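# Shelve floor cartons at the aisle's far-end shelving

## Task

Pick up every carton lying on the aisle floor and set each one onto a shelf of the final shelving section at the far end of the aisle (either side is fine). Each carton must sit directly on the shelf board, not stacked on another carton, upright rather than tilted, and fully within the shelf without overhanging. The robot must not tip over or finish leaning, or the task fails.

## Robot and tools

Robot: TidyBot++, a single-arm mobile manipulator. The base is 0.54 m long, 0.50 m wide and 0.38 m tall, on four powered casters. It carries one seven-joint arm (shoulder 0.12 m ahead of base centre, 0.68 m up) ending in a two-finger parallel gripper. Cameras: base_camera (fixed on the base, looking forward and down) and wrist_camera (on the hand, looking where the hand points). The arm starts folded, hand pointing down.

Frames: the base frame has its origin on the floor beneath the base centre, x forward, y to the left, z up, in metres. The odometry frame is the base frame as it was when the scene began. hand_pose is the pinch point between closed finger pads, expressed in the base frame as x, y, z plus quaternion qw, qx, qy, qz; the hand's own z axis runs out along the fingers and the fingers close along its y axis.

Tool move: one action per call. Arguments:
- base: an object with any of translate_m (forward positive), strafe_m (left positive), both in metres, range -2 to 2, and rotate_rad (counter-clockwise from above positive), range -6.3 to 6.3. All are relative offsets from where the base currently is, measured along its axes at the start of the command.
- joints: absolute targets by name, in radians: joint_1_rad to joint_7_rad, plus gripper_pos (0 fully open, about 85 mm gap; 1 fully closed; gap roughly 85 x (1 - gripper_pos) mm). joint_2_rad is limited to ±2.249, joint_4_rad to ±2.579, joint_6_rad to ±2.099; the rest turn freely but take the shorter way, so send steps below half a turn. Note joint_1_rad positive turns the arm clockwise from above, opposite to rotate_rad.
- target: one list of seven numbers [x, y, z, qw, qx, qy, qz], an absolute hand pose in the base frame in metres. Alongside target, joints may contain only gripper_pos.
- speeds: caps for this action only: translate_m and strafe_m 0.05 to 0.5 m/s, rotate_rad 0.1 to 1.57 rad/s, gripper_pos 0.234 to 0.993 per second. For a combined translate plus strafe, give the speed under just one key.
- min_time_s: 0.1 to 8 s, the minimum duration of the arm motions.
- cameras: list of base_camera, wrist_camera or all; [] for none.
- blocking: true (default) returns after everything stops; false returns within about half a second while motion continues.
A move with no action just reports state and images.

Tool wait: seconds from 0 to 10, optional cameras; returns early once running motions settle. Tool stop: brakes all your running motions. Tool zoom_image: camera name and region [x0, y0, x1, y1] in pixels of that camera's newest image, at most 504 by 504. Tool read_manual returns licence texts only. Tool finished_scene takes the current scene number and closes the scene; call nothing after it in the same reply.

Result lines: base_odometry (x, y, heading in rad, from wheel counts, so slip shows as travel), base_tilt in degrees, joint_positions, hand_pose, hand_target (where the hand would be with all joints on target), motor_effort in percent with peak in brackets, Motor temperatures, and statuses base_status, joint_status, hand_status. Status words: done, moving, off_target (resting short of target, maybe still pushing), not_followed (command withheld, e.g. self-collision or pose unreachable), contact_stop and time_out (stops you did not order), torque_fault, limit_stop_at_motor_heat. on_its_own lists things the robot did unprompted. A refused call or an unordered stop cancels the remaining move, wait and finished_scene calls of that reply. For the gripper, off_target with a reading above the open value means it is holding something.

Practical notes: a hand target is solved by a controller that favours folded postures and can swing the elbow; it may overshoot and usually lands within about 3 cm, so correct by adding the error to your last target. Poses pointing forward and low close to the base often fail or drive the arm into the base. Loads make the arm sag below hand_target; to hold still, resend hand_target, not hand_pose. A pointing-down hand reaches at most about 0.94 m high, and only near the base. The fingers' spring makes them meet a part slightly before the reading suggests. Watch hand_pose flattening and effort changes to sense contact when lowering onto a shelf.

Avoid: driving or turning while the raised arm is snagged on shelving (tipping risk), reaching far out or swinging sideways with the arm stretched, ramming the base into fixed things (a blocked base keeps pushing until time_out), hard impacts that trigger torque faults (arm frozen 10 s), dropping or releasing cartons while moving, squeezing hard on parts still resting on something, and long stretched-out holds that overheat motors (MOTOR HOT at 60 °C, fault at 75 °C). Thinking time lets the scene run on.

Each tool is called after "Call:" as name(argument=value, ...) on one line, values as JSON.

## Session

Call:
move(cameras=["all"])

Scene clock: 0.00 s.
Motor temperatures (°C): [32 30 23 26 33 37 34]
base_odometry: x=+0.000 y=+0.000 heading=+0.000
base_tilt: forward=-0.2 right=+0.7
base_status: not commanded
joint_positions: joint_1_rad=-0.035 joint_2_rad=-0.313 joint_3_rad=+3.132 joint_4_rad=-2.544 joint_5_rad=-0.036 joint_6_rad=-0.845 joint_7_rad=+1.531 gripper_pos=+0.002
joint_status: not commanded
motor_effort: joint_1_rad=+0 joint_2_rad=-2 joint_3_rad=+0 joint_4_rad=+12 joint_5_rad=+0 joint_6_rad=+0 joint_7_rad=+0
hand_pose: x=+0.2578 y=+0.0157 z=+0.5788 quat_wxyz=(-0.014, +0.999, -0.009, +0.032) (m; base frame)
hand_target: x=+0.2577 y=+0.0157 z=+0.5788 quat_wxyz=(-0.014, +0.999, -0.009, +0.032) (m; base frame)
hand_status: not commanded
pictures: base_camera, wrist_camera

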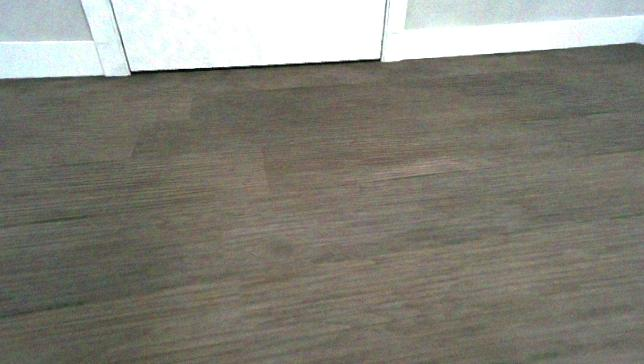

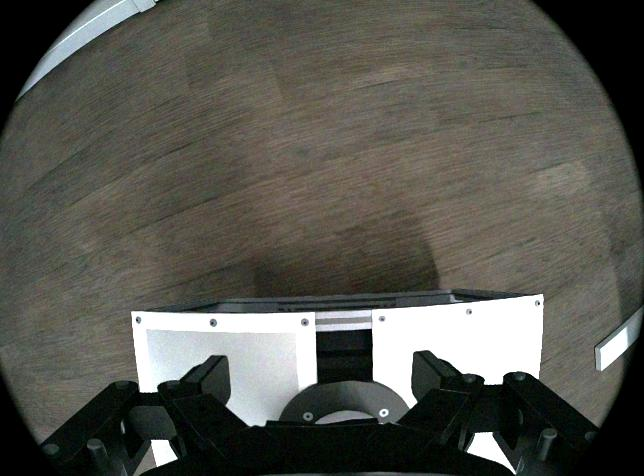

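Call:
move(joints={"joint_6_rad": 0.55}, cameras=["all"])

Call:
move(base={"rotate_rad": 1.57}, cameras=["all"])

Call:
move(base={"rotate_rad": 1.57}, cameras=["all"])

Call:
move(base={"rotate_rad": 1.57}, cameras=["all"])

Scene clock: 11.10 s.
move: done
base_odometry: x=+0.000 y=+0.000 heading=+0.000
base_tilt: forward=-0.2 right=+0.7
base_status: not commanded
joint_positions: joint_1_rad=-0.035 joint_2_rad=-0.313 joint_3_rad=+3.132 joint_4_rad=-2.544 joint_5_rad=-0.036 joint_6_rad=+0.504 joint_7_rad=+1.531 gripper_pos=+0.002
joint_status: all done
motor_effort: joint_1_rad=+0(0) joint_2_rad=-6(7) joint_3_rad=+0(1) joint_4_rad=+16(16) joint_5_rad=+1(1) joint_6_rad=+8(8) joint_7_rad=+0(1)
hand_pose: x=+0.5450 y=+0.0153 z=+0.8407 quat_wxyz=(-0.030, +0.760, -0.015, +0.649)
hand_target: x=+0.5469 y=+0.0150 z=+0.8549 quat_wxyz=(-0.030, +0.745, -0.015, +0.666)
hand_status: not commanded
pictures: base_camera, wrist_camera
wrist_camera: T_world_to_cam=[[0.00259, -0.9968, -0.07984, 0.08076], [-0.16801, 0.07828, -0.98267, 0.97208], [0.98578, 0.01596, -0.16727, -0.25801]] pos_world=[0.41745, 0.00853, 0.91852]

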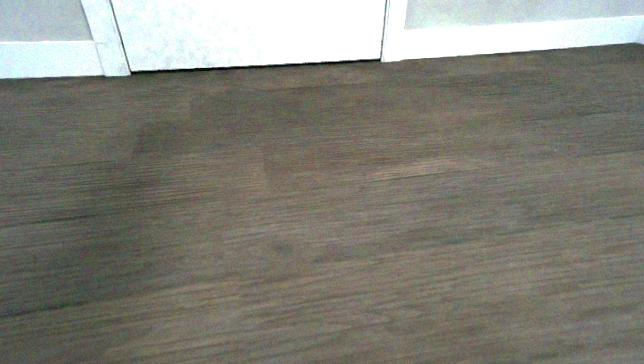

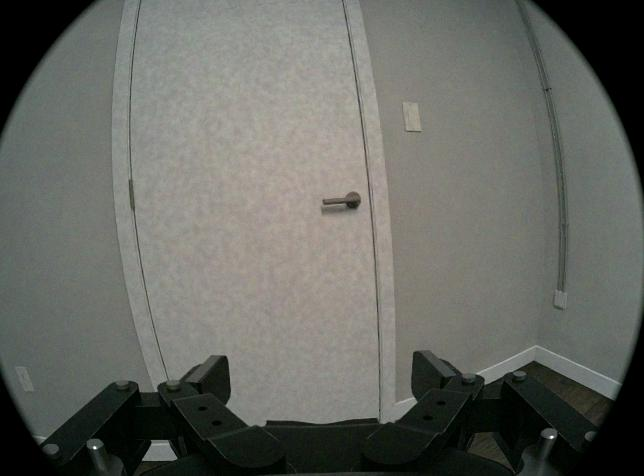

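Scene clock: 13.47 s.
move: done
base_odometry: x=+0.000 y=+0.000 heading=+1.570
base_tilt: forward=-0.2 right=+0.7
base_status: done
joint_positions: joint_1_rad=-0.036 joint_2_rad=-0.313 joint_3_rad=+3.132 joint_4_rad=-2.544 joint_5_rad=-0.036 joint_6_rad=+0.504 joint_7_rad=+1.531 gripper_pos=+0.002
joint_status: not commanded
motor_effort: joint_1_rad=+0(1) joint_2_rad=-6(8) joint_3_rad=+1(1) joint_4_rad=+16(16) joint_5_rad=+0(1) joint_6_rad=+8(8) joint_7_rad=+0(1)
hand_pose: x=+0.5450 y=+0.0155 z=+0.8409 quat_wxyz=(-0.030, +0.760, -0.015, +0.649)
hand_target: x=+0.5469 y=+0.0150 z=+0.8549 quat_wxyz=(-0.030, +0.745, -0.015, +0.666)
hand_status: not commanded
pictures: base_camera, wrist_camera
wrist_camera: T_world_to_cam=[[0.00315, -0.9968, -0.07983, 0.08062], [-0.16745, 0.07818, -0.98278, 0.97203], [0.98588, 0.01646, -0.16667, -0.25859]] pos_world=[0.41745, 0.00863, 0.91862]

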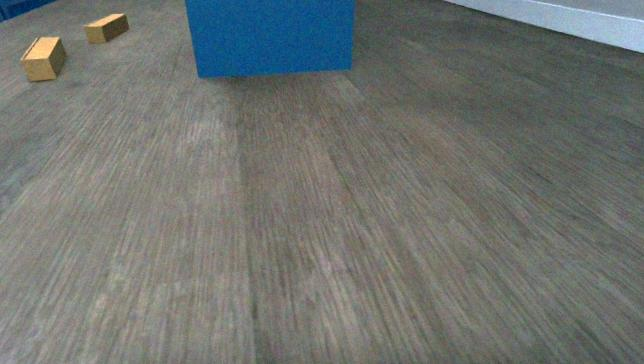

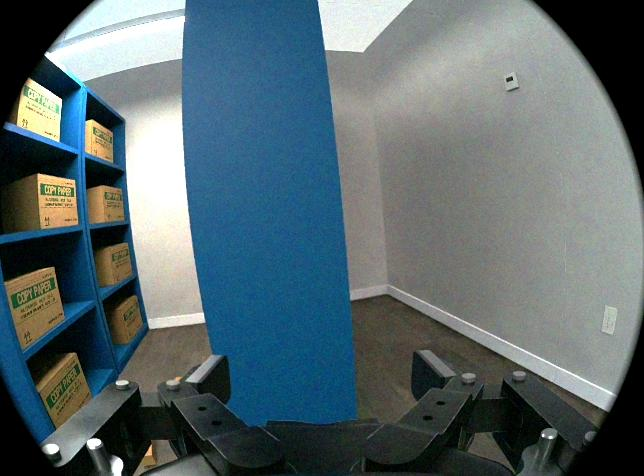

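Scene clock: 15.83 s.
move: done
base_odometry: x=+0.000 y=+0.000 heading=+3.139
base_tilt: forward=-0.2 right=+0.7
base_status: done
joint_positions: joint_1_rad=-0.036 joint_2_rad=-0.313 joint_3_rad=+3.132 joint_4_rad=-2.544 joint_5_rad=-0.036 joint_6_rad=+0.504 joint_7_rad=+1.531 gripper_pos=+0.002
joint_status: not commanded
motor_effort: joint_1_rad=+0(1) joint_2_rad=-7(8) joint_3_rad=+1(2) joint_4_rad=+16(16) joint_5_rad=+1(1) joint_6_rad=+8(9) joint_7_rad=+1(1)
hand_pose: x=+0.5450 y=+0.0156 z=+0.8409 quat_wxyz=(-0.030, +0.760, -0.015, +0.649)
hand_target: x=+0.5469 y=+0.0150 z=+0.8549 quat_wxyz=(-0.030, +0.745, -0.015, +0.666)
hand_status: not commanded
pictures: base_camera, wrist_camera
wrist_camera: T_world_to_cam=[[0.00335, -0.9968, -0.07985, 0.08066], [-0.16746, 0.07817, -0.98277, 0.97202], [0.98587, 0.01666, -0.16667, -0.2586]] pos_world=[0.41745, 0.00873, 0.91862]

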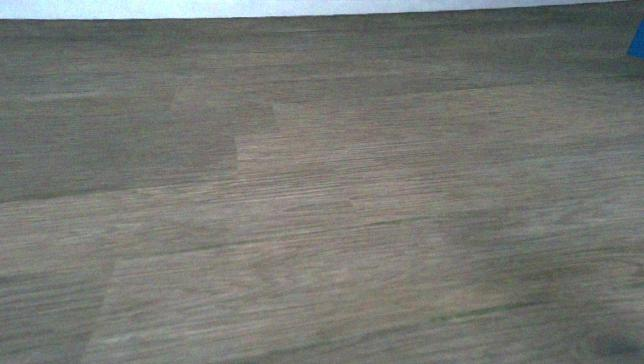

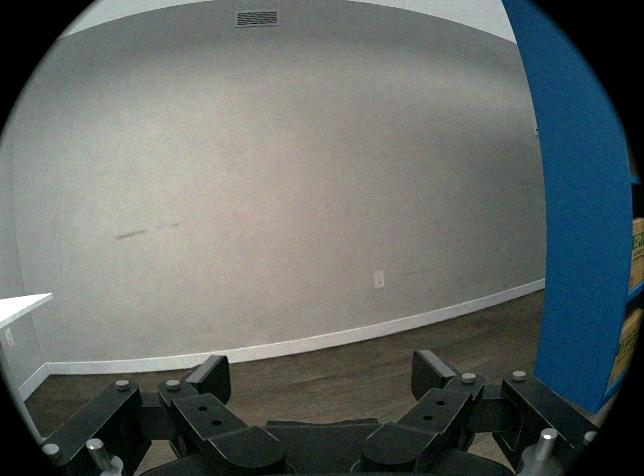

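Scene clock: 18.20 s.
move: done
base_odometry: x=+0.000 y=+0.000 heading=-1.574
base_tilt: forward=-0.2 right=+0.7
base_status: done
joint_positions: joint_1_rad=-0.036 joint_2_rad=-0.313 joint_3_rad=+3.132 joint_4_rad=-2.544 joint_5_rad=-0.036 joint_6_rad=+0.504 joint_7_rad=+1.531 gripper_pos=+0.002
joint_status: not commanded
motor_effort: joint_1_rad=+0(1) joint_2_rad=-6(8) joint_3_rad=+0(2) joint_4_rad=+16(16) joint_5_rad=+1(1) joint_6_rad=+8(8) joint_7_rad=+0(1)
hand_pose: x=+0.5450 y=+0.0157 z=+0.8409 quat_wxyz=(-0.030, +0.760, -0.015, +0.649)
hand_target: x=+0.5469 y=+0.0150 z=+0.8549 quat_wxyz=(-0.030, +0.745, -0.015, +0.666)
hand_status: not commanded
pictures: base_camera, wrist_camera
wrist_camera: T_world_to_cam=[[0.00355, -0.9968, -0.07989, 0.08061], [-0.16748, 0.07817, -0.98277, 0.97203], [0.98587, 0.01686, -0.16667, -0.2586]] pos_world=[0.41745, 0.00873, 0.91862]

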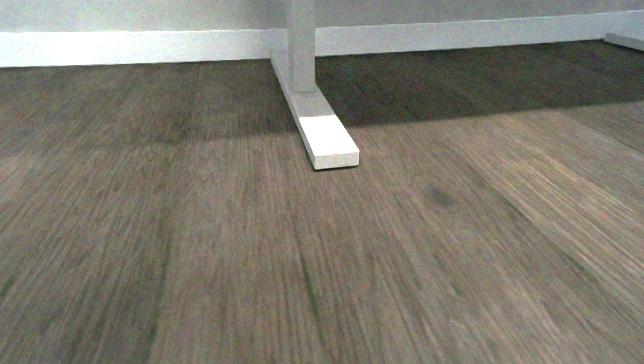

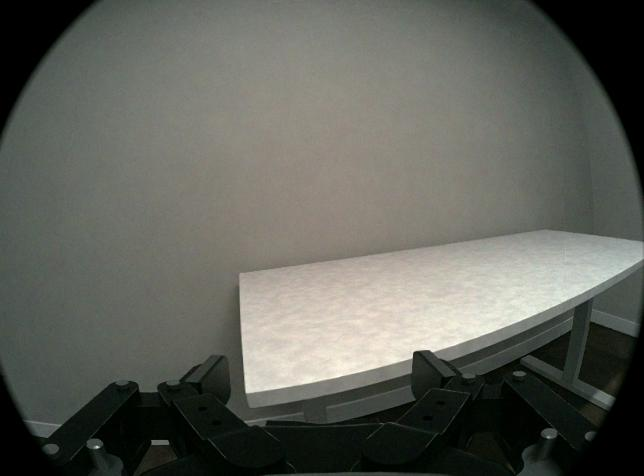

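Call:
move(base={"rotate_rad": -3.14}, cameras=[])

Call:
move(base={"strafe_m": 0.9}, cameras=["all"])

Scene clock: 30.47 s.
move: done
base_odometry: x=+0.000 y=+0.000 heading=+1.569
base_tilt: forward=-0.2 right=+0.7
base_status: done
joint_positions: joint_1_rad=-0.036 joint_2_rad=-0.313 joint_3_rad=+3.132 joint_4_rad=-2.544 joint_5_rad=-0.036 joint_6_rad=+0.505 joint_7_rad=+1.531 gripper_pos=+0.002
joint_status: not commanded
motor_effort: joint_1_rad=+0(1) joint_2_rad=-7(8) joint_3_rad=+0(2) joint_4_rad=+16(16) joint_5_rad=+1(1) joint_6_rad=+8(8) joint_7_rad=+0(1)
hand_pose: x=+0.5450 y=+0.0156 z=+0.8410 quat_wxyz=(-0.030, +0.760, -0.015, +0.649)
hand_target: x=+0.5469 y=+0.0150 z=+0.8549 quat_wxyz=(-0.030, +0.745, -0.015, +0.666)
hand_status: not commanded

Scene clock: 33.67 s.
move: done
base_odometry: x=-0.900 y=+0.001 heading=+1.569
base_tilt: forward=-0.2 right=+0.7
base_status: done
joint_positions: joint_1_rad=-0.036 joint_2_rad=-0.313 joint_3_rad=+3.132 joint_4_rad=-2.544 joint_5_rad=-0.036 joint_6_rad=+0.505 joint_7_rad=+1.531 gripper_pos=+0.002
joint_status: not commanded
motor_effort: joint_1_rad=+0(1) joint_2_rad=-6(7) joint_3_rad=+0(1) joint_4_rad=+16(16) joint_5_rad=+1(1) joint_6_rad=+8(8) joint_7_rad=+0(1)
hand_pose: x=+0.5450 y=+0.0156 z=+0.8410 quat_wxyz=(-0.030, +0.760, -0.015, +0.649)
hand_target: x=+0.5469 y=+0.0150 z=+0.8549 quat_wxyz=(-0.030, +0.745, -0.015, +0.666)
hand_status: not commanded
pictures: base_camera, wrist_camera
wrist_camera: T_world_to_cam=[[0.00346, -0.9968, -0.07987, 0.08063], [-0.16737, 0.07817, -0.98279, 0.972], [0.98589, 0.01676, -0.16657, -0.25869]] pos_world=[0.41745, 0.00873, 0.91862]

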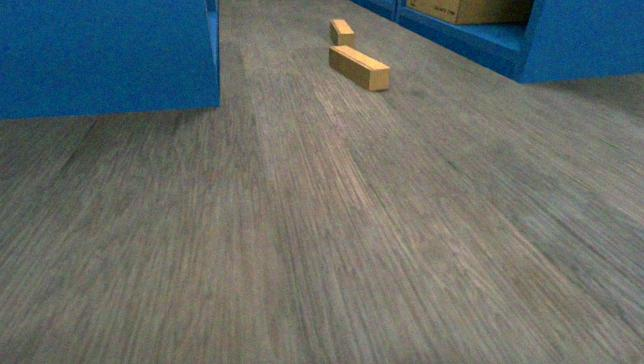

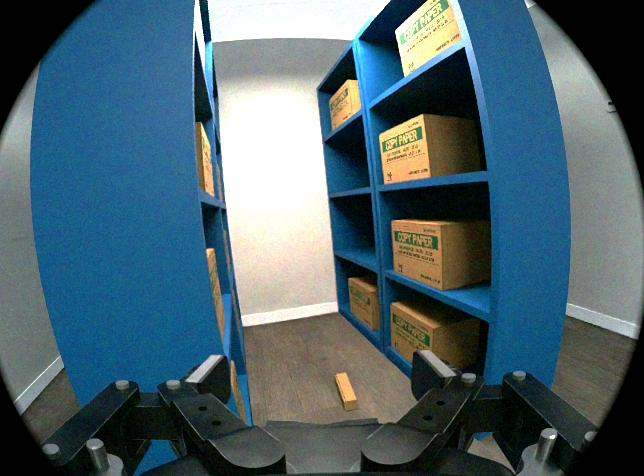

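Call:
zoom_image(camera="wrist_camera", region=[180, 20, 500, 440])

Call:
zoom_image(camera="base_camera", region=[200, 0, 540, 120])

Scaled by 1.200.

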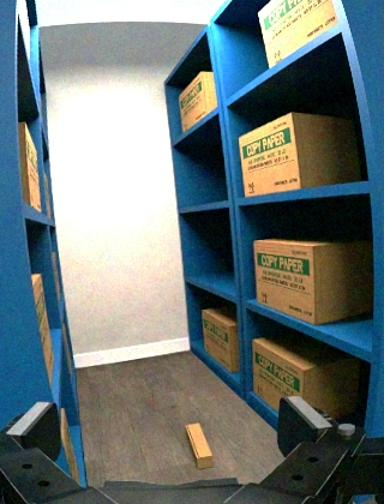

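Scaled by 1.482.

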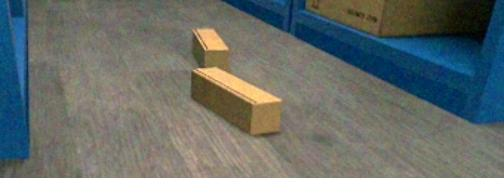

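Call:
move(base={"rotate_rad": 0.28}, cameras=[])

Call:
move(base={"strafe_m": -0.42}, cameras=["all"])

Scene clock: 58.13 s.
move: done
base_odometry: x=-0.900 y=+0.001 heading=+1.849
base_tilt: forward=-0.2 right=+0.7
base_status: done
joint_positions: joint_1_rad=-0.037 joint_2_rad=-0.313 joint_3_rad=+3.132 joint_4_rad=-2.544 joint_5_rad=-0.036 joint_6_rad=+0.505 joint_7_rad=+1.531 gripper_pos=+0.002
joint_status: not commanded
motor_effort: joint_1_rad=+0(2) joint_2_rad=-6(7) joint_3_rad=+0(2) joint_4_rad=+16(16) joint_5_rad=+0(1) joint_6_rad=+8(8) joint_7_rad=+1(1)
hand_pose: x=+0.5450 y=+0.0160 z=+0.8410 quat_wxyz=(-0.030, +0.760, -0.014, +0.649)
hand_target: x=+0.5469 y=+0.0150 z=+0.8549 quat_wxyz=(-0.030, +0.745, -0.015, +0.666)
hand_status: not commanded

Scene clock: 60.33 s.
move: done
base_odometry: x=-0.496 y=+0.117 heading=+1.849
base_tilt: forward=-0.2 right=+0.7
base_status: done
joint_positions: joint_1_rad=-0.037 joint_2_rad=-0.313 joint_3_rad=+3.132 joint_4_rad=-2.544 joint_5_rad=-0.036 joint_6_rad=+0.505 joint_7_rad=+1.531 gripper_pos=+0.002
joint_status: not commanded
motor_effort: joint_1_rad=+0(1) joint_2_rad=-6(8) joint_3_rad=+0(2) joint_4_rad=+16(16) joint_5_rad=+1(1) joint_6_rad=+8(8) joint_7_rad=+0(1)
hand_pose: x=+0.5450 y=+0.0158 z=+0.8410 quat_wxyz=(-0.030, +0.760, -0.014, +0.649)
hand_target: x=+0.5469 y=+0.0150 z=+0.8549 quat_wxyz=(-0.030, +0.745, -0.015, +0.666)
hand_status: not commanded
pictures: base_camera, wrist_camera
wrist_camera: T_world_to_cam=[[0.00388, -0.9968, -0.07985, 0.08054], [-0.16721, 0.07808, -0.98282, 0.97205], [0.98591, 0.01717, -0.16637, -0.25887]] pos_world=[0.41745, 0.00883, 0.91872]

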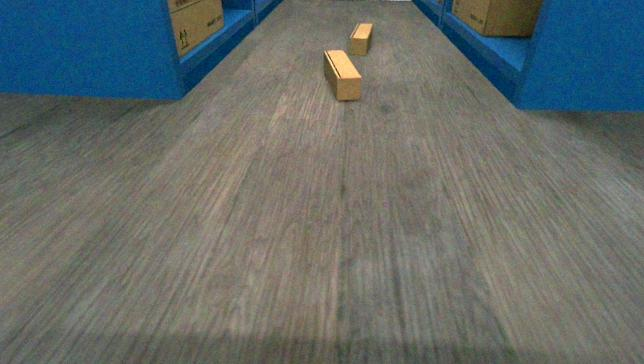

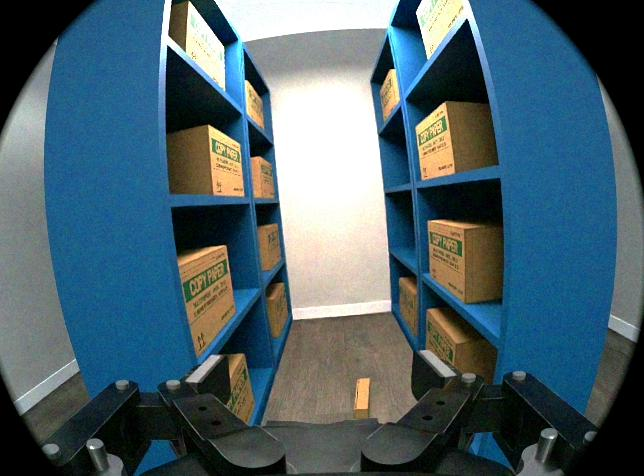

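Call:
move(joints={"joint_1_rad": 3.1, "joint_6_rad": -0.75}, cameras=["wrist_camera"])

Scene clock: 136.00 s.
move: done
base_odometry: x=-0.496 y=+0.117 heading=+1.849
base_tilt: forward=-0.2 right=+0.7
base_status: not commanded
joint_positions: joint_1_rad=+3.087 joint_2_rad=-0.313 joint_3_rad=+3.132 joint_4_rad=-2.544 joint_5_rad=-0.036 joint_6_rad=-0.703 joint_7_rad=+1.531 gripper_pos=+0.002
joint_status: all done
motor_effort: joint_1_rad=+0(2) joint_2_rad=-3(7) joint_3_rad=+0(1) joint_4_rad=+12(16) joint_5_rad=+0(1) joint_6_rad=+2(9) joint_7_rad=+0(1)
hand_pose: x=-0.0632 y=-0.0199 z=+0.5848 quat_wxyz=(+0.103, -0.001, -0.995, +0.017)
hand_target: x=-0.0489 y=-0.0173 z=+0.5821 quat_wxyz=(+0.079, -0.007, -0.997, +0.016)
hand_status: not commanded
wrist_camera: T_world_to_cam=[[0.01659, 0.9995, -0.0268, 0.03641], [0.98082, -0.02147, -0.19375, 0.23036], [-0.19423, -0.02307, -0.98069, 0.69956]] pos_world=[-0.09067, -0.0153, 0.73166]

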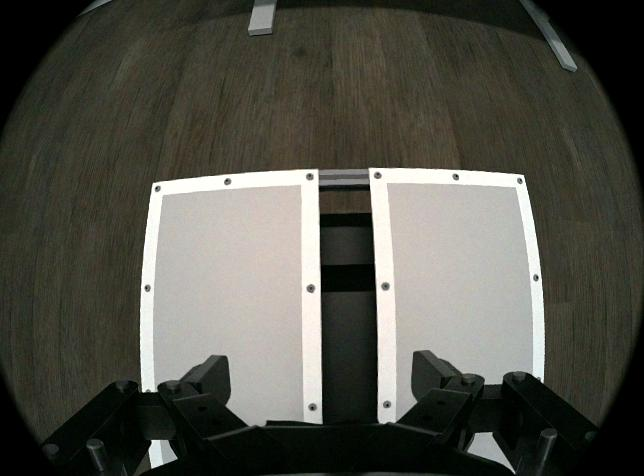

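Call:
move(joints={"joint_1_rad": 0.0, "joint_3_rad": 3.1416, "joint_5_rad": 0.0, "joint_7_rad": 1.571})

Call:
move(base={"translate_m": 0.5, "strafe_m": -0.08}, joints={"joint_2_rad": 0.941, "joint_4_rad": -2.028, "joint_6_rad": 0.351}, min_time_s=3, cameras=["all"])

Scene clock: 163.37 s.
move: done
base_odometry: x=-0.496 y=+0.117 heading=+1.849
base_tilt: forward=-0.2 right=+0.7
base_status: not commanded
joint_positions: joint_1_rad=+0.013 joint_2_rad=-0.313 joint_3_rad=+3.132 joint_4_rad=-2.544 joint_5_rad=-0.036 joint_6_rad=-0.706 joint_7_rad=+1.531 gripper_pos=+0.002
joint_status: all done
motor_effort: joint_1_rad=+0(1) joint_2_rad=-3(3) joint_3_rad=+1(1) joint_4_rad=+12(13) joint_5_rad=+0(1) joint_6_rad=+1(2) joint_7_rad=+0(2)
hand_pose: x=+0.3011 y=+0.0078 z=+0.5846 quat_wxyz=(-0.013, +0.994, -0.034, +0.102)
hand_target: x=+0.2876 y=+0.0014 z=+0.5820 quat_wxyz=(+0.000, +0.997, +0.000, +0.080)
hand_status: not commanded
pictures: none

Scene clock: 166.97 s.
move: done
base_odometry: x=-0.557 y=+0.620 heading=+1.849
base_tilt: forward=-0.2 right=+0.7
base_status: done
joint_positions: joint_1_rad=+0.012 joint_2_rad=+0.899 joint_3_rad=+3.132 joint_4_rad=-2.055 joint_5_rad=-0.036 joint_6_rad=+0.304 joint_7_rad=+1.531 gripper_pos=+0.002
joint_status: all done
motor_effort: joint_1_rad=+0(0) joint_2_rad=-33(34) joint_3_rad=-1(1) joint_4_rad=+5(14) joint_5_rad=+0(1) joint_6_rad=+4(4) joint_7_rad=+0(1)
hand_pose: x=+0.6539 y=-0.0029 z=+0.3606 quat_wxyz=(-0.007, +0.969, -0.041, +0.243)
hand_target: x=+0.6687 y=+0.0014 z=+0.3503 quat_wxyz=(+0.000, +0.966, +0.000, +0.259)
hand_status: not commanded
pictures: base_camera, wrist_camera
wrist_camera: T_world_to_cam=[[-0.09647, -0.99484, -0.03147, 0.07141], [-0.88156, 0.10008, -0.46134, 0.79873], [0.46211, -0.01676, -0.88667, 0.15633]] pos_world=[0.63878, -0.00628, 0.50935]

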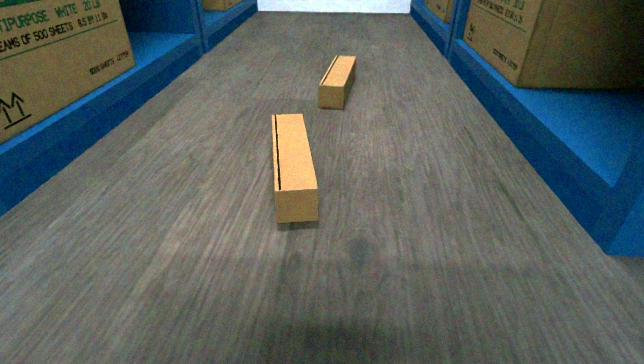

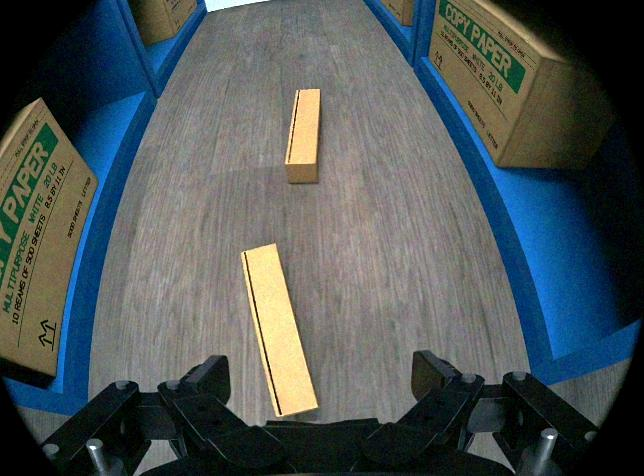

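Call:
move(joints={"joint_1_rad": -0.12, "joint_2_rad": 1.56, "joint_3_rad": 3.15, "joint_4_rad": -1.45, "joint_5_rad": 0.05, "joint_6_rad": 0.43, "joint_7_rad": 1.65}, min_time_s=3, cameras=["all"])

Scene clock: 191.67 s.
move: done
base_odometry: x=-0.557 y=+0.620 heading=+1.849
base_tilt: forward=-0.2 right=+0.7
base_status: not commanded
joint_positions: joint_1_rad=-0.109 joint_2_rad=+1.512 joint_3_rad=+3.132 joint_4_rad=-1.473 joint_5_rad=-0.022 joint_6_rad=+0.385 joint_7_rad=+1.593 gripper_pos=+0.002
joint_status: all done
motor_effort: joint_1_rad=+0(2) joint_2_rad=-39(41) joint_3_rad=-1(2) joint_4_rad=+4(6) joint_5_rad=+1(1) joint_6_rad=+4(5) joint_7_rad=+0(1)
hand_pose: x=+0.7439 y=+0.0728 z=+0.1291 quat_wxyz=(-0.015, +0.962, +0.051, +0.267)
hand_target: x=+0.7417 y=+0.0781 z=+0.1111 quat_wxyz=(-0.005, +0.953, +0.121, +0.277)
hand_status: not commanded
pictures: base_camera, wrist_camera
wrist_camera: T_world_to_cam=[[0.08688, -0.99622, -0.0008, 0.00778], [-0.85945, -0.07454, -0.50575, 0.76559], [0.50378, 0.04463, -0.86268, -0.12777]] pos_world=[0.72168, 0.07052, 0.27697]

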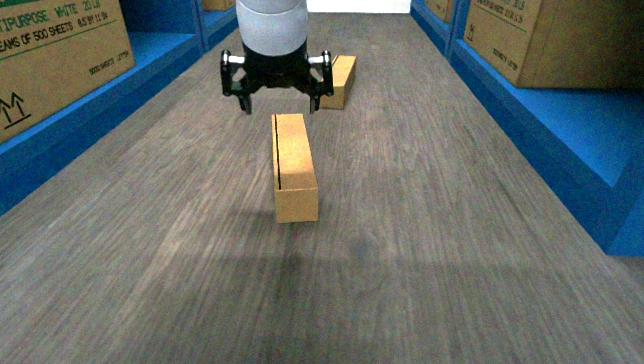

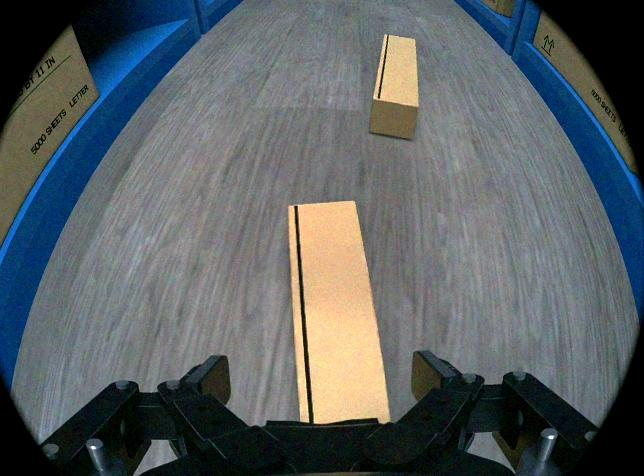

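Call:
move(joints={"joint_1_rad": -0.09, "joint_2_rad": 1.658, "joint_4_rad": -1.354, "joint_6_rad": 0.414, "joint_7_rad": 1.75}, min_time_s=2, cameras=["all"])

Scene clock: 209.53 s.
move: done
base_odometry: x=-0.557 y=+0.620 heading=+1.849
base_tilt: forward=-0.1 right=+0.6
base_status: not commanded
joint_positions: joint_1_rad=-0.102 joint_2_rad=+1.604 joint_3_rad=+3.132 joint_4_rad=-1.380 joint_5_rad=-0.022 joint_6_rad=+0.385 joint_7_rad=+1.693 gripper_pos=+0.002
joint_status: all done
motor_effort: joint_1_rad=+0(1) joint_2_rad=-39(41) joint_3_rad=-1(1) joint_4_rad=+5(6) joint_5_rad=+0(1) joint_6_rad=+4(5) joint_7_rad=+0(1)
hand_pose: x=+0.7462 y=+0.0682 z=+0.0912 quat_wxyz=(+0.000, +0.959, +0.095, +0.268)
hand_target: x=+0.7368 y=+0.0587 z=+0.0669 quat_wxyz=(+0.012, +0.951, +0.155, +0.268)
hand_status: not commanded
pictures: base_camera, wrist_camera
wrist_camera: T_world_to_cam=[[0.16345, -0.98524, 0.05083, -0.05964], [-0.84616, -0.16649, -0.50625, 0.74454], [0.50724, 0.03974, -0.86089, -0.16388]] pos_world=[0.72288, 0.07172, 0.23887]

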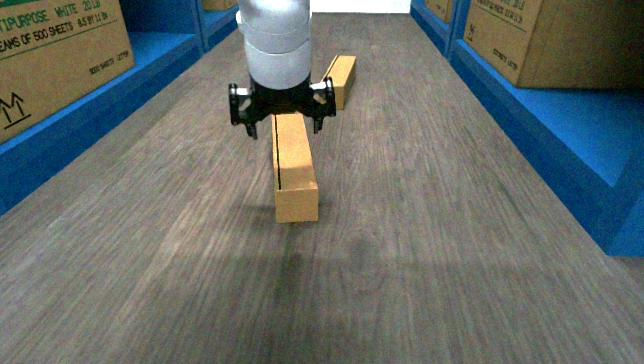

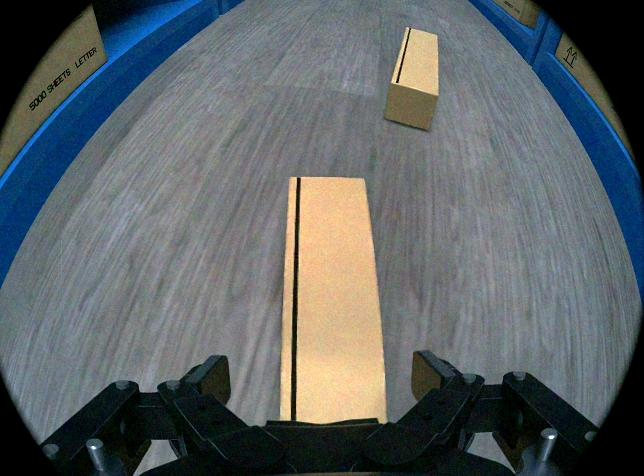

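Call:
move(joints={"joint_1_rad": -0.07}, cameras=["wrist_camera"])

Scene clock: 220.10 s.
move: done
base_odometry: x=-0.557 y=+0.620 heading=+1.849
base_tilt: forward=-0.2 right=+0.7
base_status: not commanded
joint_positions: joint_1_rad=-0.078 joint_2_rad=+1.604 joint_3_rad=+3.137 joint_4_rad=-1.380 joint_5_rad=-0.021 joint_6_rad=+0.385 joint_7_rad=+1.693 gripper_pos=+0.002
joint_status: all done
motor_effort: joint_1_rad=+0(3) joint_2_rad=-39(40) joint_3_rad=+0(2) joint_4_rad=+5(5) joint_5_rad=+0(1) joint_6_rad=+4(5) joint_7_rad=+0(0)
hand_pose: x=+0.7479 y=+0.0505 z=+0.0912 quat_wxyz=(+0.005, +0.960, +0.085, +0.268)
hand_target: x=+0.7379 y=+0.0463 z=+0.0669 quat_wxyz=(+0.015, +0.952, +0.146, +0.268)
hand_status: not commanded
wrist_camera: T_world_to_cam=[[0.14104, -0.98842, 0.05596, -0.06093], [-0.84947, -0.14985, -0.50591, 0.74458], [0.50844, 0.02382, -0.86077, -0.16419]] pos_world=[0.72457, 0.05526, 0.23877]

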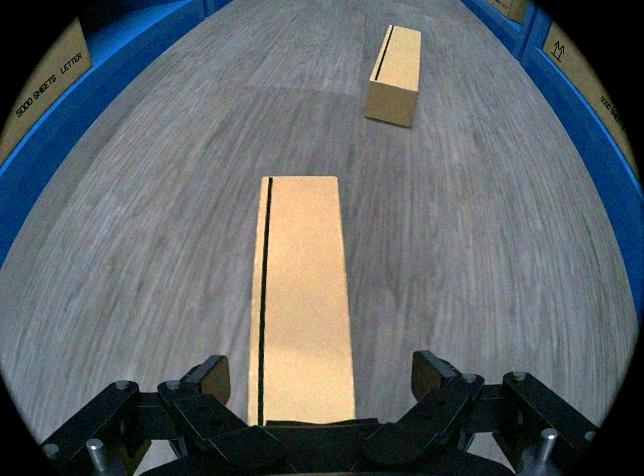

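Call:
move(joints={"joint_1_rad": -0.10}, cameras=["wrist_camera"])

Scene clock: 222.67 s.
move: done
base_odometry: x=-0.557 y=+0.620 heading=+1.849
base_tilt: forward=-0.2 right=+0.7
base_status: not commanded
joint_positions: joint_1_rad=-0.096 joint_2_rad=+1.604 joint_3_rad=+3.138 joint_4_rad=-1.380 joint_5_rad=-0.020 joint_6_rad=+0.385 joint_7_rad=+1.693 gripper_pos=+0.002
joint_status: all done
motor_effort: joint_1_rad=+0(2) joint_2_rad=-40(40) joint_3_rad=-1(2) joint_4_rad=+5(5) joint_5_rad=+0(1) joint_6_rad=+4(5) joint_7_rad=+0(0)
hand_pose: x=+0.7470 y=+0.0612 z=+0.0912 quat_wxyz=(+0.003, +0.959, +0.094, +0.268)
hand_target: x=+0.7362 y=+0.0649 z=+0.0669 quat_wxyz=(+0.011, +0.950, +0.160, +0.268)
hand_status: not commanded
wrist_camera: T_world_to_cam=[[0.1593, -0.98559, 0.05689, -0.06406], [-0.84648, -0.16601, -0.50587, 0.74419], [0.50803, 0.03243, -0.86073, -0.16421]] pos_world=[0.72357, 0.06574, 0.23877]

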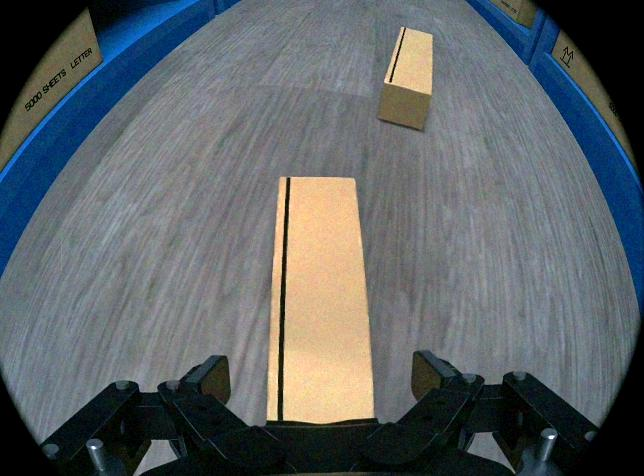

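Call:
move(joints={"joint_2_rad": 1.785, "joint_4_rad": -1.212}, min_time_s=2.5, cameras=["all"])

Scene clock: 227.83 s.
move: done
base_odometry: x=-0.557 y=+0.620 heading=+1.849
base_tilt: forward=-0.2 right=+0.7
base_status: not commanded
joint_positions: joint_1_rad=-0.096 joint_2_rad=+1.730 joint_3_rad=+3.138 joint_4_rad=-1.238 joint_5_rad=-0.020 joint_6_rad=+0.385 joint_7_rad=+1.693 gripper_pos=+0.002
joint_status: all done
motor_effort: joint_1_rad=+0(0) joint_2_rad=-40(40) joint_3_rad=-1(1) joint_4_rad=+5(6) joint_5_rad=+0(1) joint_6_rad=+4(5) joint_7_rad=+0(0)
hand_pose: x=+0.7504 y=+0.0614 z=+0.0413 quat_wxyz=(+0.003, +0.957, +0.094, +0.275)
hand_target: x=+0.7368 y=+0.0653 z=+0.0171 quat_wxyz=(+0.011, +0.948, +0.160, +0.275)
hand_status: not commanded
pictures: base_camera, wrist_camera
wrist_camera: T_world_to_cam=[[0.15796, -0.98575, 0.05791, -0.0606], [-0.839, -0.1649, -0.51854, 0.71667], [0.52069, 0.03332, -0.85309, -0.21871]] pos_world=[0.72474, 0.06573, 0.18855]

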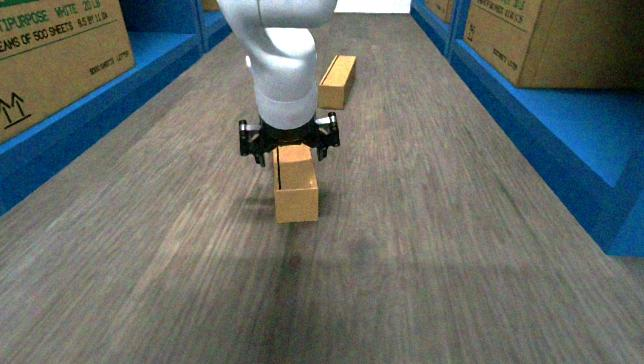

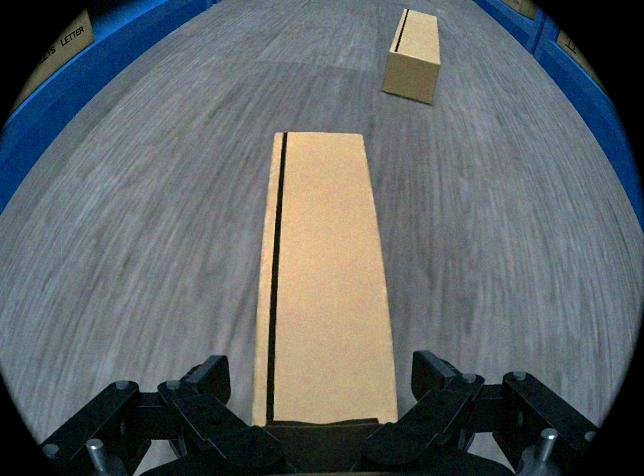

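Call:
zoom_image(camera="base_camera", region=[220, 90, 360, 230])

Scaled by 3.600.

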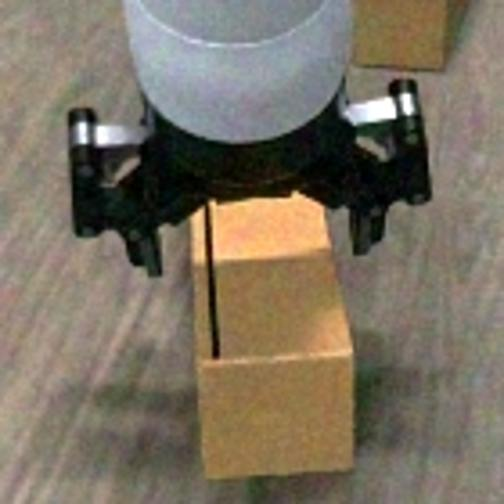

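Call:
move(joints={"gripper_pos": 0.28}, speeds={"gripper_pos": 0.234})

Call:
move(joints={"gripper_pos": 0.31}, speeds={"gripper_pos": 0.234}, cameras=["wrist_camera"])

Call:
move(joints={"gripper_pos": 0.33}, speeds={"gripper_pos": 0.234}, cameras=["wrist_camera"])

Scene clock: 237.63 s.
move: done
base_odometry: x=-0.557 y=+0.620 heading=+1.849
base_tilt: forward=-0.1 right=+0.7
base_status: not commanded
joint_positions: joint_1_rad=-0.096 joint_2_rad=+1.730 joint_3_rad=+3.138 joint_4_rad=-1.238 joint_5_rad=-0.020 joint_6_rad=+0.385 joint_7_rad=+1.693 gripper_pos=+0.280
joint_status: all done
motor_effort: joint_1_rad=+0(1) joint_2_rad=-39(40) joint_3_rad=-1(1) joint_4_rad=+5(6) joint_5_rad=+1(1) joint_6_rad=+4(5) joint_7_rad=+0(1)
hand_pose: x=+0.7505 y=+0.0614 z=+0.0413 quat_wxyz=(+0.003, +0.957, +0.094, +0.276)
hand_target: x=+0.7368 y=+0.0653 z=+0.0171 quat_wxyz=(+0.011, +0.948, +0.160, +0.275)
hand_status: not commanded
pictures: none

Scene clock: 238.37 s.
move: done
base_odometry: x=-0.557 y=+0.620 heading=+1.849
base_tilt: forward=-0.2 right=+0.7
base_status: not commanded
joint_positions: joint_1_rad=-0.096 joint_2_rad=+1.730 joint_3_rad=+3.138 joint_4_rad=-1.238 joint_5_rad=-0.020 joint_6_rad=+0.385 joint_7_rad=+1.693 gripper_pos=+0.311
joint_status: all done
motor_effort: joint_1_rad=+0(0) joint_2_rad=-38(40) joint_3_rad=-1(1) joint_4_rad=+5(5) joint_5_rad=+1(1) joint_6_rad=+4(4) joint_7_rad=+0(0)
hand_pose: x=+0.7505 y=+0.0614 z=+0.0413 quat_wxyz=(+0.003, +0.957, +0.094, +0.276)
hand_target: x=+0.7368 y=+0.0653 z=+0.0171 quat_wxyz=(+0.011, +0.948, +0.160, +0.275)
hand_status: not commanded
wrist_camera: T_world_to_cam=[[0.15796, -0.98574, 0.05795, -0.06062], [-0.83888, -0.16492, -0.51872, 0.7167], [0.52089, 0.03332, -0.85298, -0.21892]] pos_world=[0.72484, 0.06573, 0.18855]

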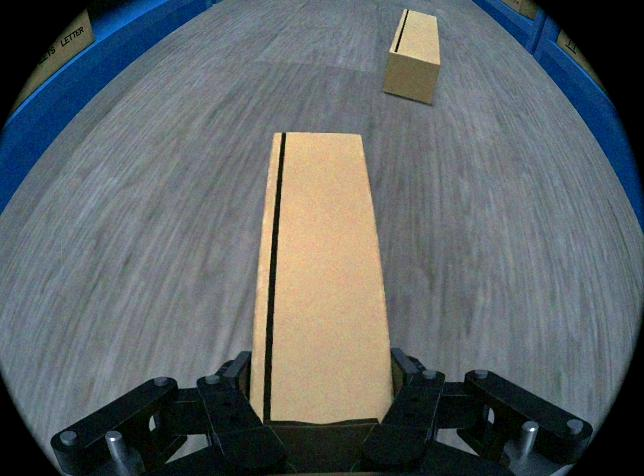

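Scene clock: 239.20 s.
move: done
base_odometry: x=-0.557 y=+0.620 heading=+1.849
base_tilt: forward=-0.1 right=+0.7
base_status: not commanded
joint_positions: joint_1_rad=-0.096 joint_2_rad=+1.730 joint_3_rad=+3.138 joint_4_rad=-1.238 joint_5_rad=-0.020 joint_6_rad=+0.385 joint_7_rad=+1.693 gripper_pos=+0.329
joint_status: all done
motor_effort: joint_1_rad=+0(0) joint_2_rad=-37(38) joint_3_rad=-1(1) joint_4_rad=+5(6) joint_5_rad=+1(1) joint_6_rad=+4(4) joint_7_rad=+0(1)
hand_pose: x=+0.7506 y=+0.0614 z=+0.0413 quat_wxyz=(+0.003, +0.957, +0.094, +0.276)
hand_target: x=+0.7368 y=+0.0653 z=+0.0171 quat_wxyz=(+0.011, +0.948, +0.160, +0.275)
hand_status: not commanded
wrist_camera: T_world_to_cam=[[0.15795, -0.98574, 0.05795, -0.06062], [-0.83886, -0.16492, -0.51877, 0.71669], [0.52093, 0.03333, -0.85295, -0.21896]] pos_world=[0.72484, 0.06573, 0.18855]

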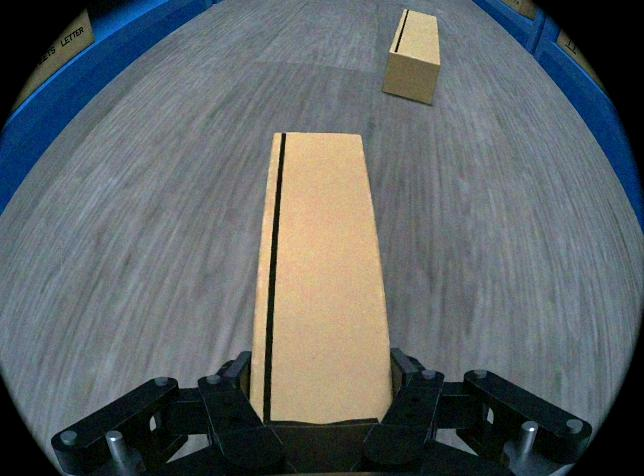

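Call:
move(joints={"gripper_pos": 0.34}, speeds={"gripper_pos": 0.234})

Call:
move(joints={"gripper_pos": 0.35}, speeds={"gripper_pos": 0.234}, cameras=["all"])

Scene clock: 241.97 s.
move: done
base_odometry: x=-0.557 y=+0.620 heading=+1.849
base_tilt: forward=-0.2 right=+0.7
base_status: not commanded
joint_positions: joint_1_rad=-0.096 joint_2_rad=+1.730 joint_3_rad=+3.138 joint_4_rad=-1.237 joint_5_rad=-0.020 joint_6_rad=+0.385 joint_7_rad=+1.693 gripper_pos=+0.337
joint_status: all done
motor_effort: joint_1_rad=+0(0) joint_2_rad=-37(38) joint_3_rad=-1(1) joint_4_rad=+5(6) joint_5_rad=+0(1) joint_6_rad=+4(4) joint_7_rad=+0(0)
hand_pose: x=+0.7510 y=+0.0615 z=+0.0415 quat_wxyz=(+0.003, +0.957, +0.094, +0.276)
hand_target: x=+0.7368 y=+0.0653 z=+0.0171 quat_wxyz=(+0.011, +0.948, +0.160, +0.275)
hand_status: not commanded
pictures: none

Scene clock: 242.90 s.
move: done
base_odometry: x=-0.557 y=+0.620 heading=+1.849
base_tilt: forward=-0.2 right=+0.7
base_status: not commanded
joint_positions: joint_1_rad=-0.096 joint_2_rad=+1.730 joint_3_rad=+3.138 joint_4_rad=-1.237 joint_5_rad=-0.020 joint_6_rad=+0.386 joint_7_rad=+1.693 gripper_pos=+0.348
joint_status: all done
motor_effort: joint_1_rad=+0(1) joint_2_rad=-34(38) joint_3_rad=+0(1) joint_4_rad=+4(5) joint_5_rad=+0(1) joint_6_rad=+3(4) joint_7_rad=+0(1)
hand_pose: x=+0.7511 y=+0.0615 z=+0.0415 quat_wxyz=(+0.003, +0.957, +0.094, +0.276)
hand_target: x=+0.7368 y=+0.0653 z=+0.0171 quat_wxyz=(+0.011, +0.948, +0.160, +0.275)
hand_status: not commanded
pictures: base_camera, wrist_camera
wrist_camera: T_world_to_cam=[[0.15787, -0.98576, 0.05797, -0.06054], [-0.83838, -0.16482, -0.51958, 0.71694], [0.52173, 0.03343, -0.85245, -0.21968]] pos_world=[0.72524, 0.06583, 0.18875]

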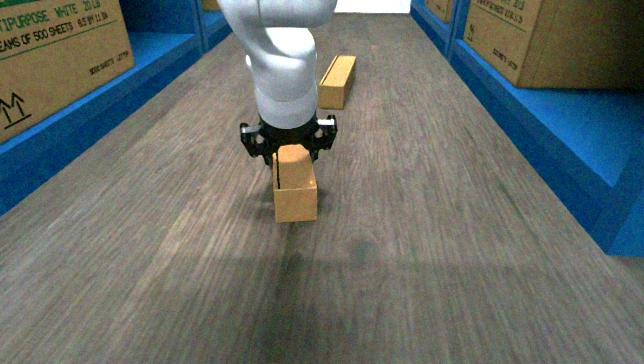

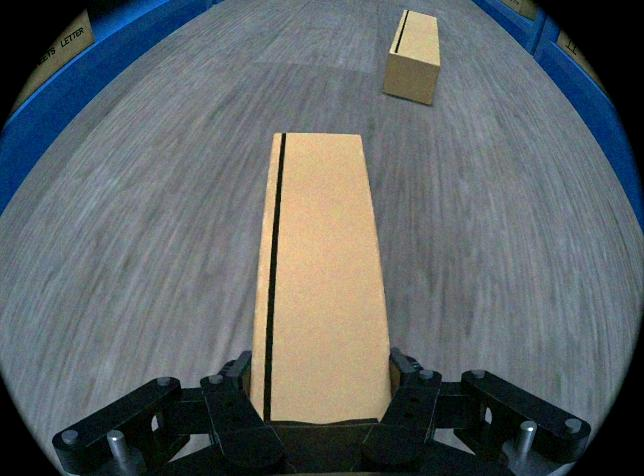

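Call:
move(joints={"gripper_pos": 0.36}, speeds={"gripper_pos": 0.234})

Scene clock: 245.63 s.
move: done
base_odometry: x=-0.557 y=+0.620 heading=+1.849
base_tilt: forward=-0.2 right=+0.7
base_status: not commanded
joint_positions: joint_1_rad=-0.096 joint_2_rad=+1.730 joint_3_rad=+3.138 joint_4_rad=-1.237 joint_5_rad=-0.020 joint_6_rad=+0.386 joint_7_rad=+1.693 gripper_pos=+0.357
joint_status: all done
motor_effort: joint_1_rad=+0(1) joint_2_rad=-35(36) joint_3_rad=-1(1) joint_4_rad=+5(5) joint_5_rad=+0(1) joint_6_rad=+3(4) joint_7_rad=+0(1)
hand_pose: x=+0.7513 y=+0.0615 z=+0.0416 quat_wxyz=(+0.003, +0.956, +0.094, +0.276)
hand_target: x=+0.7368 y=+0.0653 z=+0.0171 quat_wxyz=(+0.011, +0.948, +0.160, +0.275)
hand_status: not commanded
pictures: none

Call:
move(joints={"gripper_pos": 0.367}, speeds={"gripper_pos": 0.234})

Scene clock: 248.07 s.
move: done
base_odometry: x=-0.557 y=+0.620 heading=+1.849
base_tilt: forward=-0.2 right=+0.7
base_status: not commanded
joint_positions: joint_1_rad=-0.096 joint_2_rad=+1.730 joint_3_rad=+3.138 joint_4_rad=-1.237 joint_5_rad=-0.020 joint_6_rad=+0.386 joint_7_rad=+1.693 gripper_pos=+0.364
joint_status: all done
motor_effort: joint_1_rad=+0(0) joint_2_rad=-34(36) joint_3_rad=-1(1) joint_4_rad=+5(6) joint_5_rad=+0(1) joint_6_rad=+3(4) joint_7_rad=+0(1)
hand_pose: x=+0.7515 y=+0.0615 z=+0.0417 quat_wxyz=(+0.003, +0.956, +0.094, +0.277)
hand_target: x=+0.7368 y=+0.0653 z=+0.0171 quat_wxyz=(+0.011, +0.948, +0.160, +0.275)
hand_status: not commanded
pictures: none

Call:
move(joints={"gripper_pos": 0.375}, speeds={"gripper_pos": 0.234})

Scene clock: 252.27 s.
move: done
base_odometry: x=-0.557 y=+0.620 heading=+1.849
base_tilt: forward=-0.2 right=+0.7
base_status: not commanded
joint_positions: joint_1_rad=-0.096 joint_2_rad=+1.730 joint_3_rad=+3.138 joint_4_rad=-1.237 joint_5_rad=-0.020 joint_6_rad=+0.386 joint_7_rad=+1.693 gripper_pos=+0.371
joint_status: all done
motor_effort: joint_1_rad=+0(1) joint_2_rad=-32(34) joint_3_rad=-1(1) joint_4_rad=+6(6) joint_5_rad=+1(1) joint_6_rad=+3(3) joint_7_rad=+0(1)
hand_pose: x=+0.7515 y=+0.0615 z=+0.0417 quat_wxyz=(+0.003, +0.956, +0.094, +0.277)
hand_target: x=+0.7368 y=+0.0653 z=+0.0171 quat_wxyz=(+0.011, +0.948, +0.160, +0.275)
hand_status: not commanded
pictures: none

Call:
move(joints={"joint_2_rad": 1.66, "joint_4_rad": -1.354}, min_time_s=2.5, cameras=["all"])

Scene clock: 260.43 s.
move: done
base_odometry: x=-0.557 y=+0.620 heading=+1.849
base_tilt: forward=-0.2 right=+0.7
base_status: not commanded
joint_positions: joint_1_rad=-0.096 joint_2_rad=+1.700 joint_3_rad=+3.138 joint_4_rad=-1.323 joint_5_rad=-0.020 joint_6_rad=+0.395 joint_7_rad=+1.694 gripper_pos=+0.371
joint_status: all done
motor_effort: joint_1_rad=+0(1) joint_2_rad=-36(36) joint_3_rad=-1(1) joint_4_rad=+3(7) joint_5_rad=+1(1) joint_6_rad=+2(3) joint_7_rad=+0(1)
hand_pose: x=+0.7235 y=+0.0589 z=+0.0443 quat_wxyz=(+0.003, +0.963, +0.095, +0.254)
hand_target: x=+0.7350 y=+0.0647 z=+0.0656 quat_wxyz=(+0.011, +0.950, +0.160, +0.267)
hand_status: not commanded
pictures: base_camera, wrist_camera
wrist_camera: T_world_to_cam=[[0.16135, -0.98534, 0.05549, -0.06144], [-0.86111, -0.16803, -0.47985, 0.70971], [0.48214, 0.02964, -0.87559, -0.17297]] pos_world=[0.70444, 0.06384, 0.19252]

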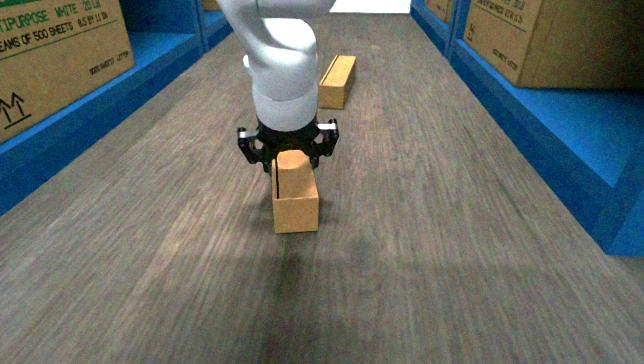

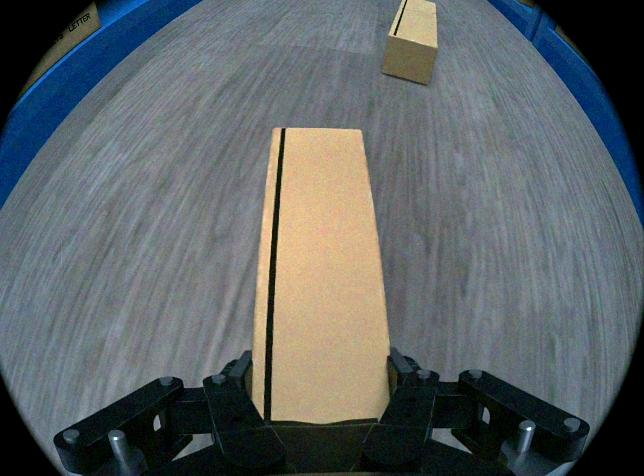

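Call:
move(joints={"joint_2_rad": 1.47, "joint_4_rad": -1.48}, min_time_s=2.5, cameras=["all"])

Scene clock: 268.40 s.
move: done
base_odometry: x=-0.557 y=+0.620 heading=+1.849
base_tilt: forward=-0.1 right=+0.7
base_status: not commanded
joint_positions: joint_1_rad=-0.096 joint_2_rad=+1.532 joint_3_rad=+3.138 joint_4_rad=-1.460 joint_5_rad=-0.020 joint_6_rad=+0.395 joint_7_rad=+1.694 gripper_pos=+0.371
joint_status: all done
motor_effort: joint_1_rad=+0(0) joint_2_rad=-40(40) joint_3_rad=-1(1) joint_4_rad=+5(6) joint_5_rad=+1(1) joint_6_rad=+4(5) joint_7_rad=+0(0)
hand_pose: x=+0.7444 y=+0.0610 z=+0.1209 quat_wxyz=(+0.003, +0.959, +0.095, +0.269)
hand_target: x=+0.7710 y=+0.0681 z=+0.1594 quat_wxyz=(+0.013, +0.941, +0.158, +0.298)
hand_status: not commanded
pictures: base_camera, wrist_camera
wrist_camera: T_world_to_cam=[[0.16011, -0.98542, 0.05751, -0.06628], [-0.84594, -0.16701, -0.50645, 0.75673], [0.50867, 0.03244, -0.86035, -0.13783]] pos_world=[0.72087, 0.06554, 0.26847]

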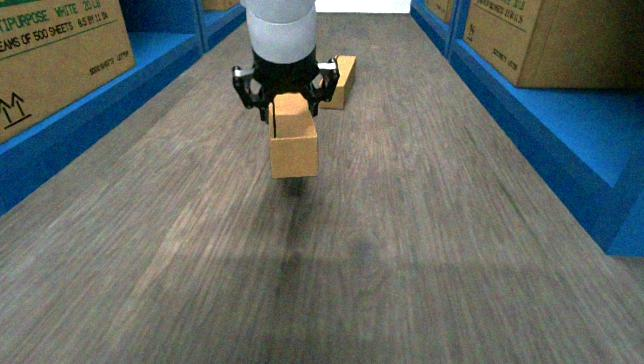

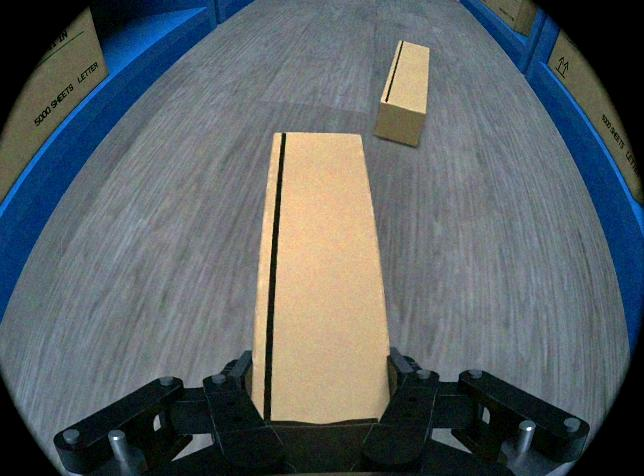

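Call:
move(joints={"joint_1_rad": 0.0, "joint_2_rad": -0.313, "joint_4_rad": -2.52, "joint_6_rad": -0.80, "joint_7_rad": 1.571}, min_time_s=4, cameras=["all"])

Scene clock: 291.37 s.
move: done
base_odometry: x=-0.557 y=+0.620 heading=+1.849
base_tilt: forward=-0.2 right=+0.7
base_status: not commanded
joint_positions: joint_1_rad=-0.013 joint_2_rad=-0.286 joint_3_rad=+3.138 joint_4_rad=-2.499 joint_5_rad=-0.020 joint_6_rad=-0.754 joint_7_rad=+1.628 gripper_pos=+0.371
joint_status: all done
motor_effort: joint_1_rad=+0(2) joint_2_rad=-4(44) joint_3_rad=+0(1) joint_4_rad=+13(14) joint_5_rad=+0(1) joint_6_rad=+1(6) joint_7_rad=+0(1)
hand_pose: x=+0.3063 y=+0.0086 z=+0.5908 quat_wxyz=(-0.005, +0.996, +0.030, +0.088)
hand_target: x=+0.2842 y=-0.0109 z=+0.5871 quat_wxyz=(+0.018, +0.998, +0.012, +0.067)
hand_status: not commanded
pictures: base_camera, wrist_camera
wrist_camera: T_world_to_cam=[[0.04196, -0.99912, 0.00238, -0.00582], [-0.98547, -0.04178, -0.1646, 0.45495], [0.16455, 0.00456, -0.98636, 0.67114]] pos_world=[0.33815, 0.01014, 0.73688]

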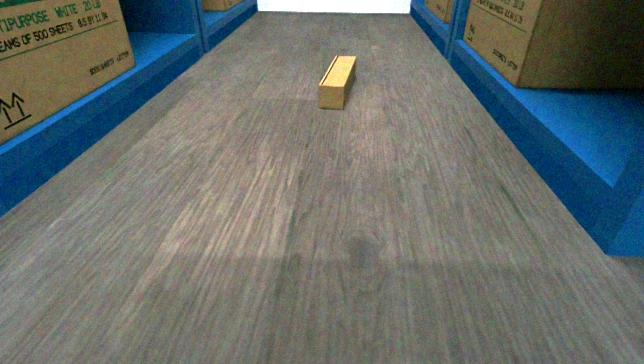

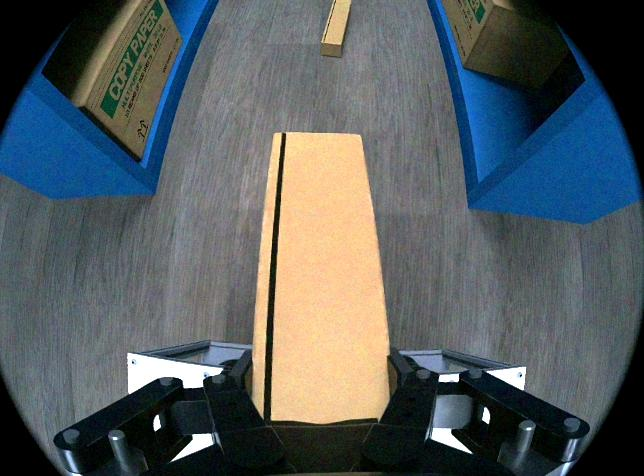

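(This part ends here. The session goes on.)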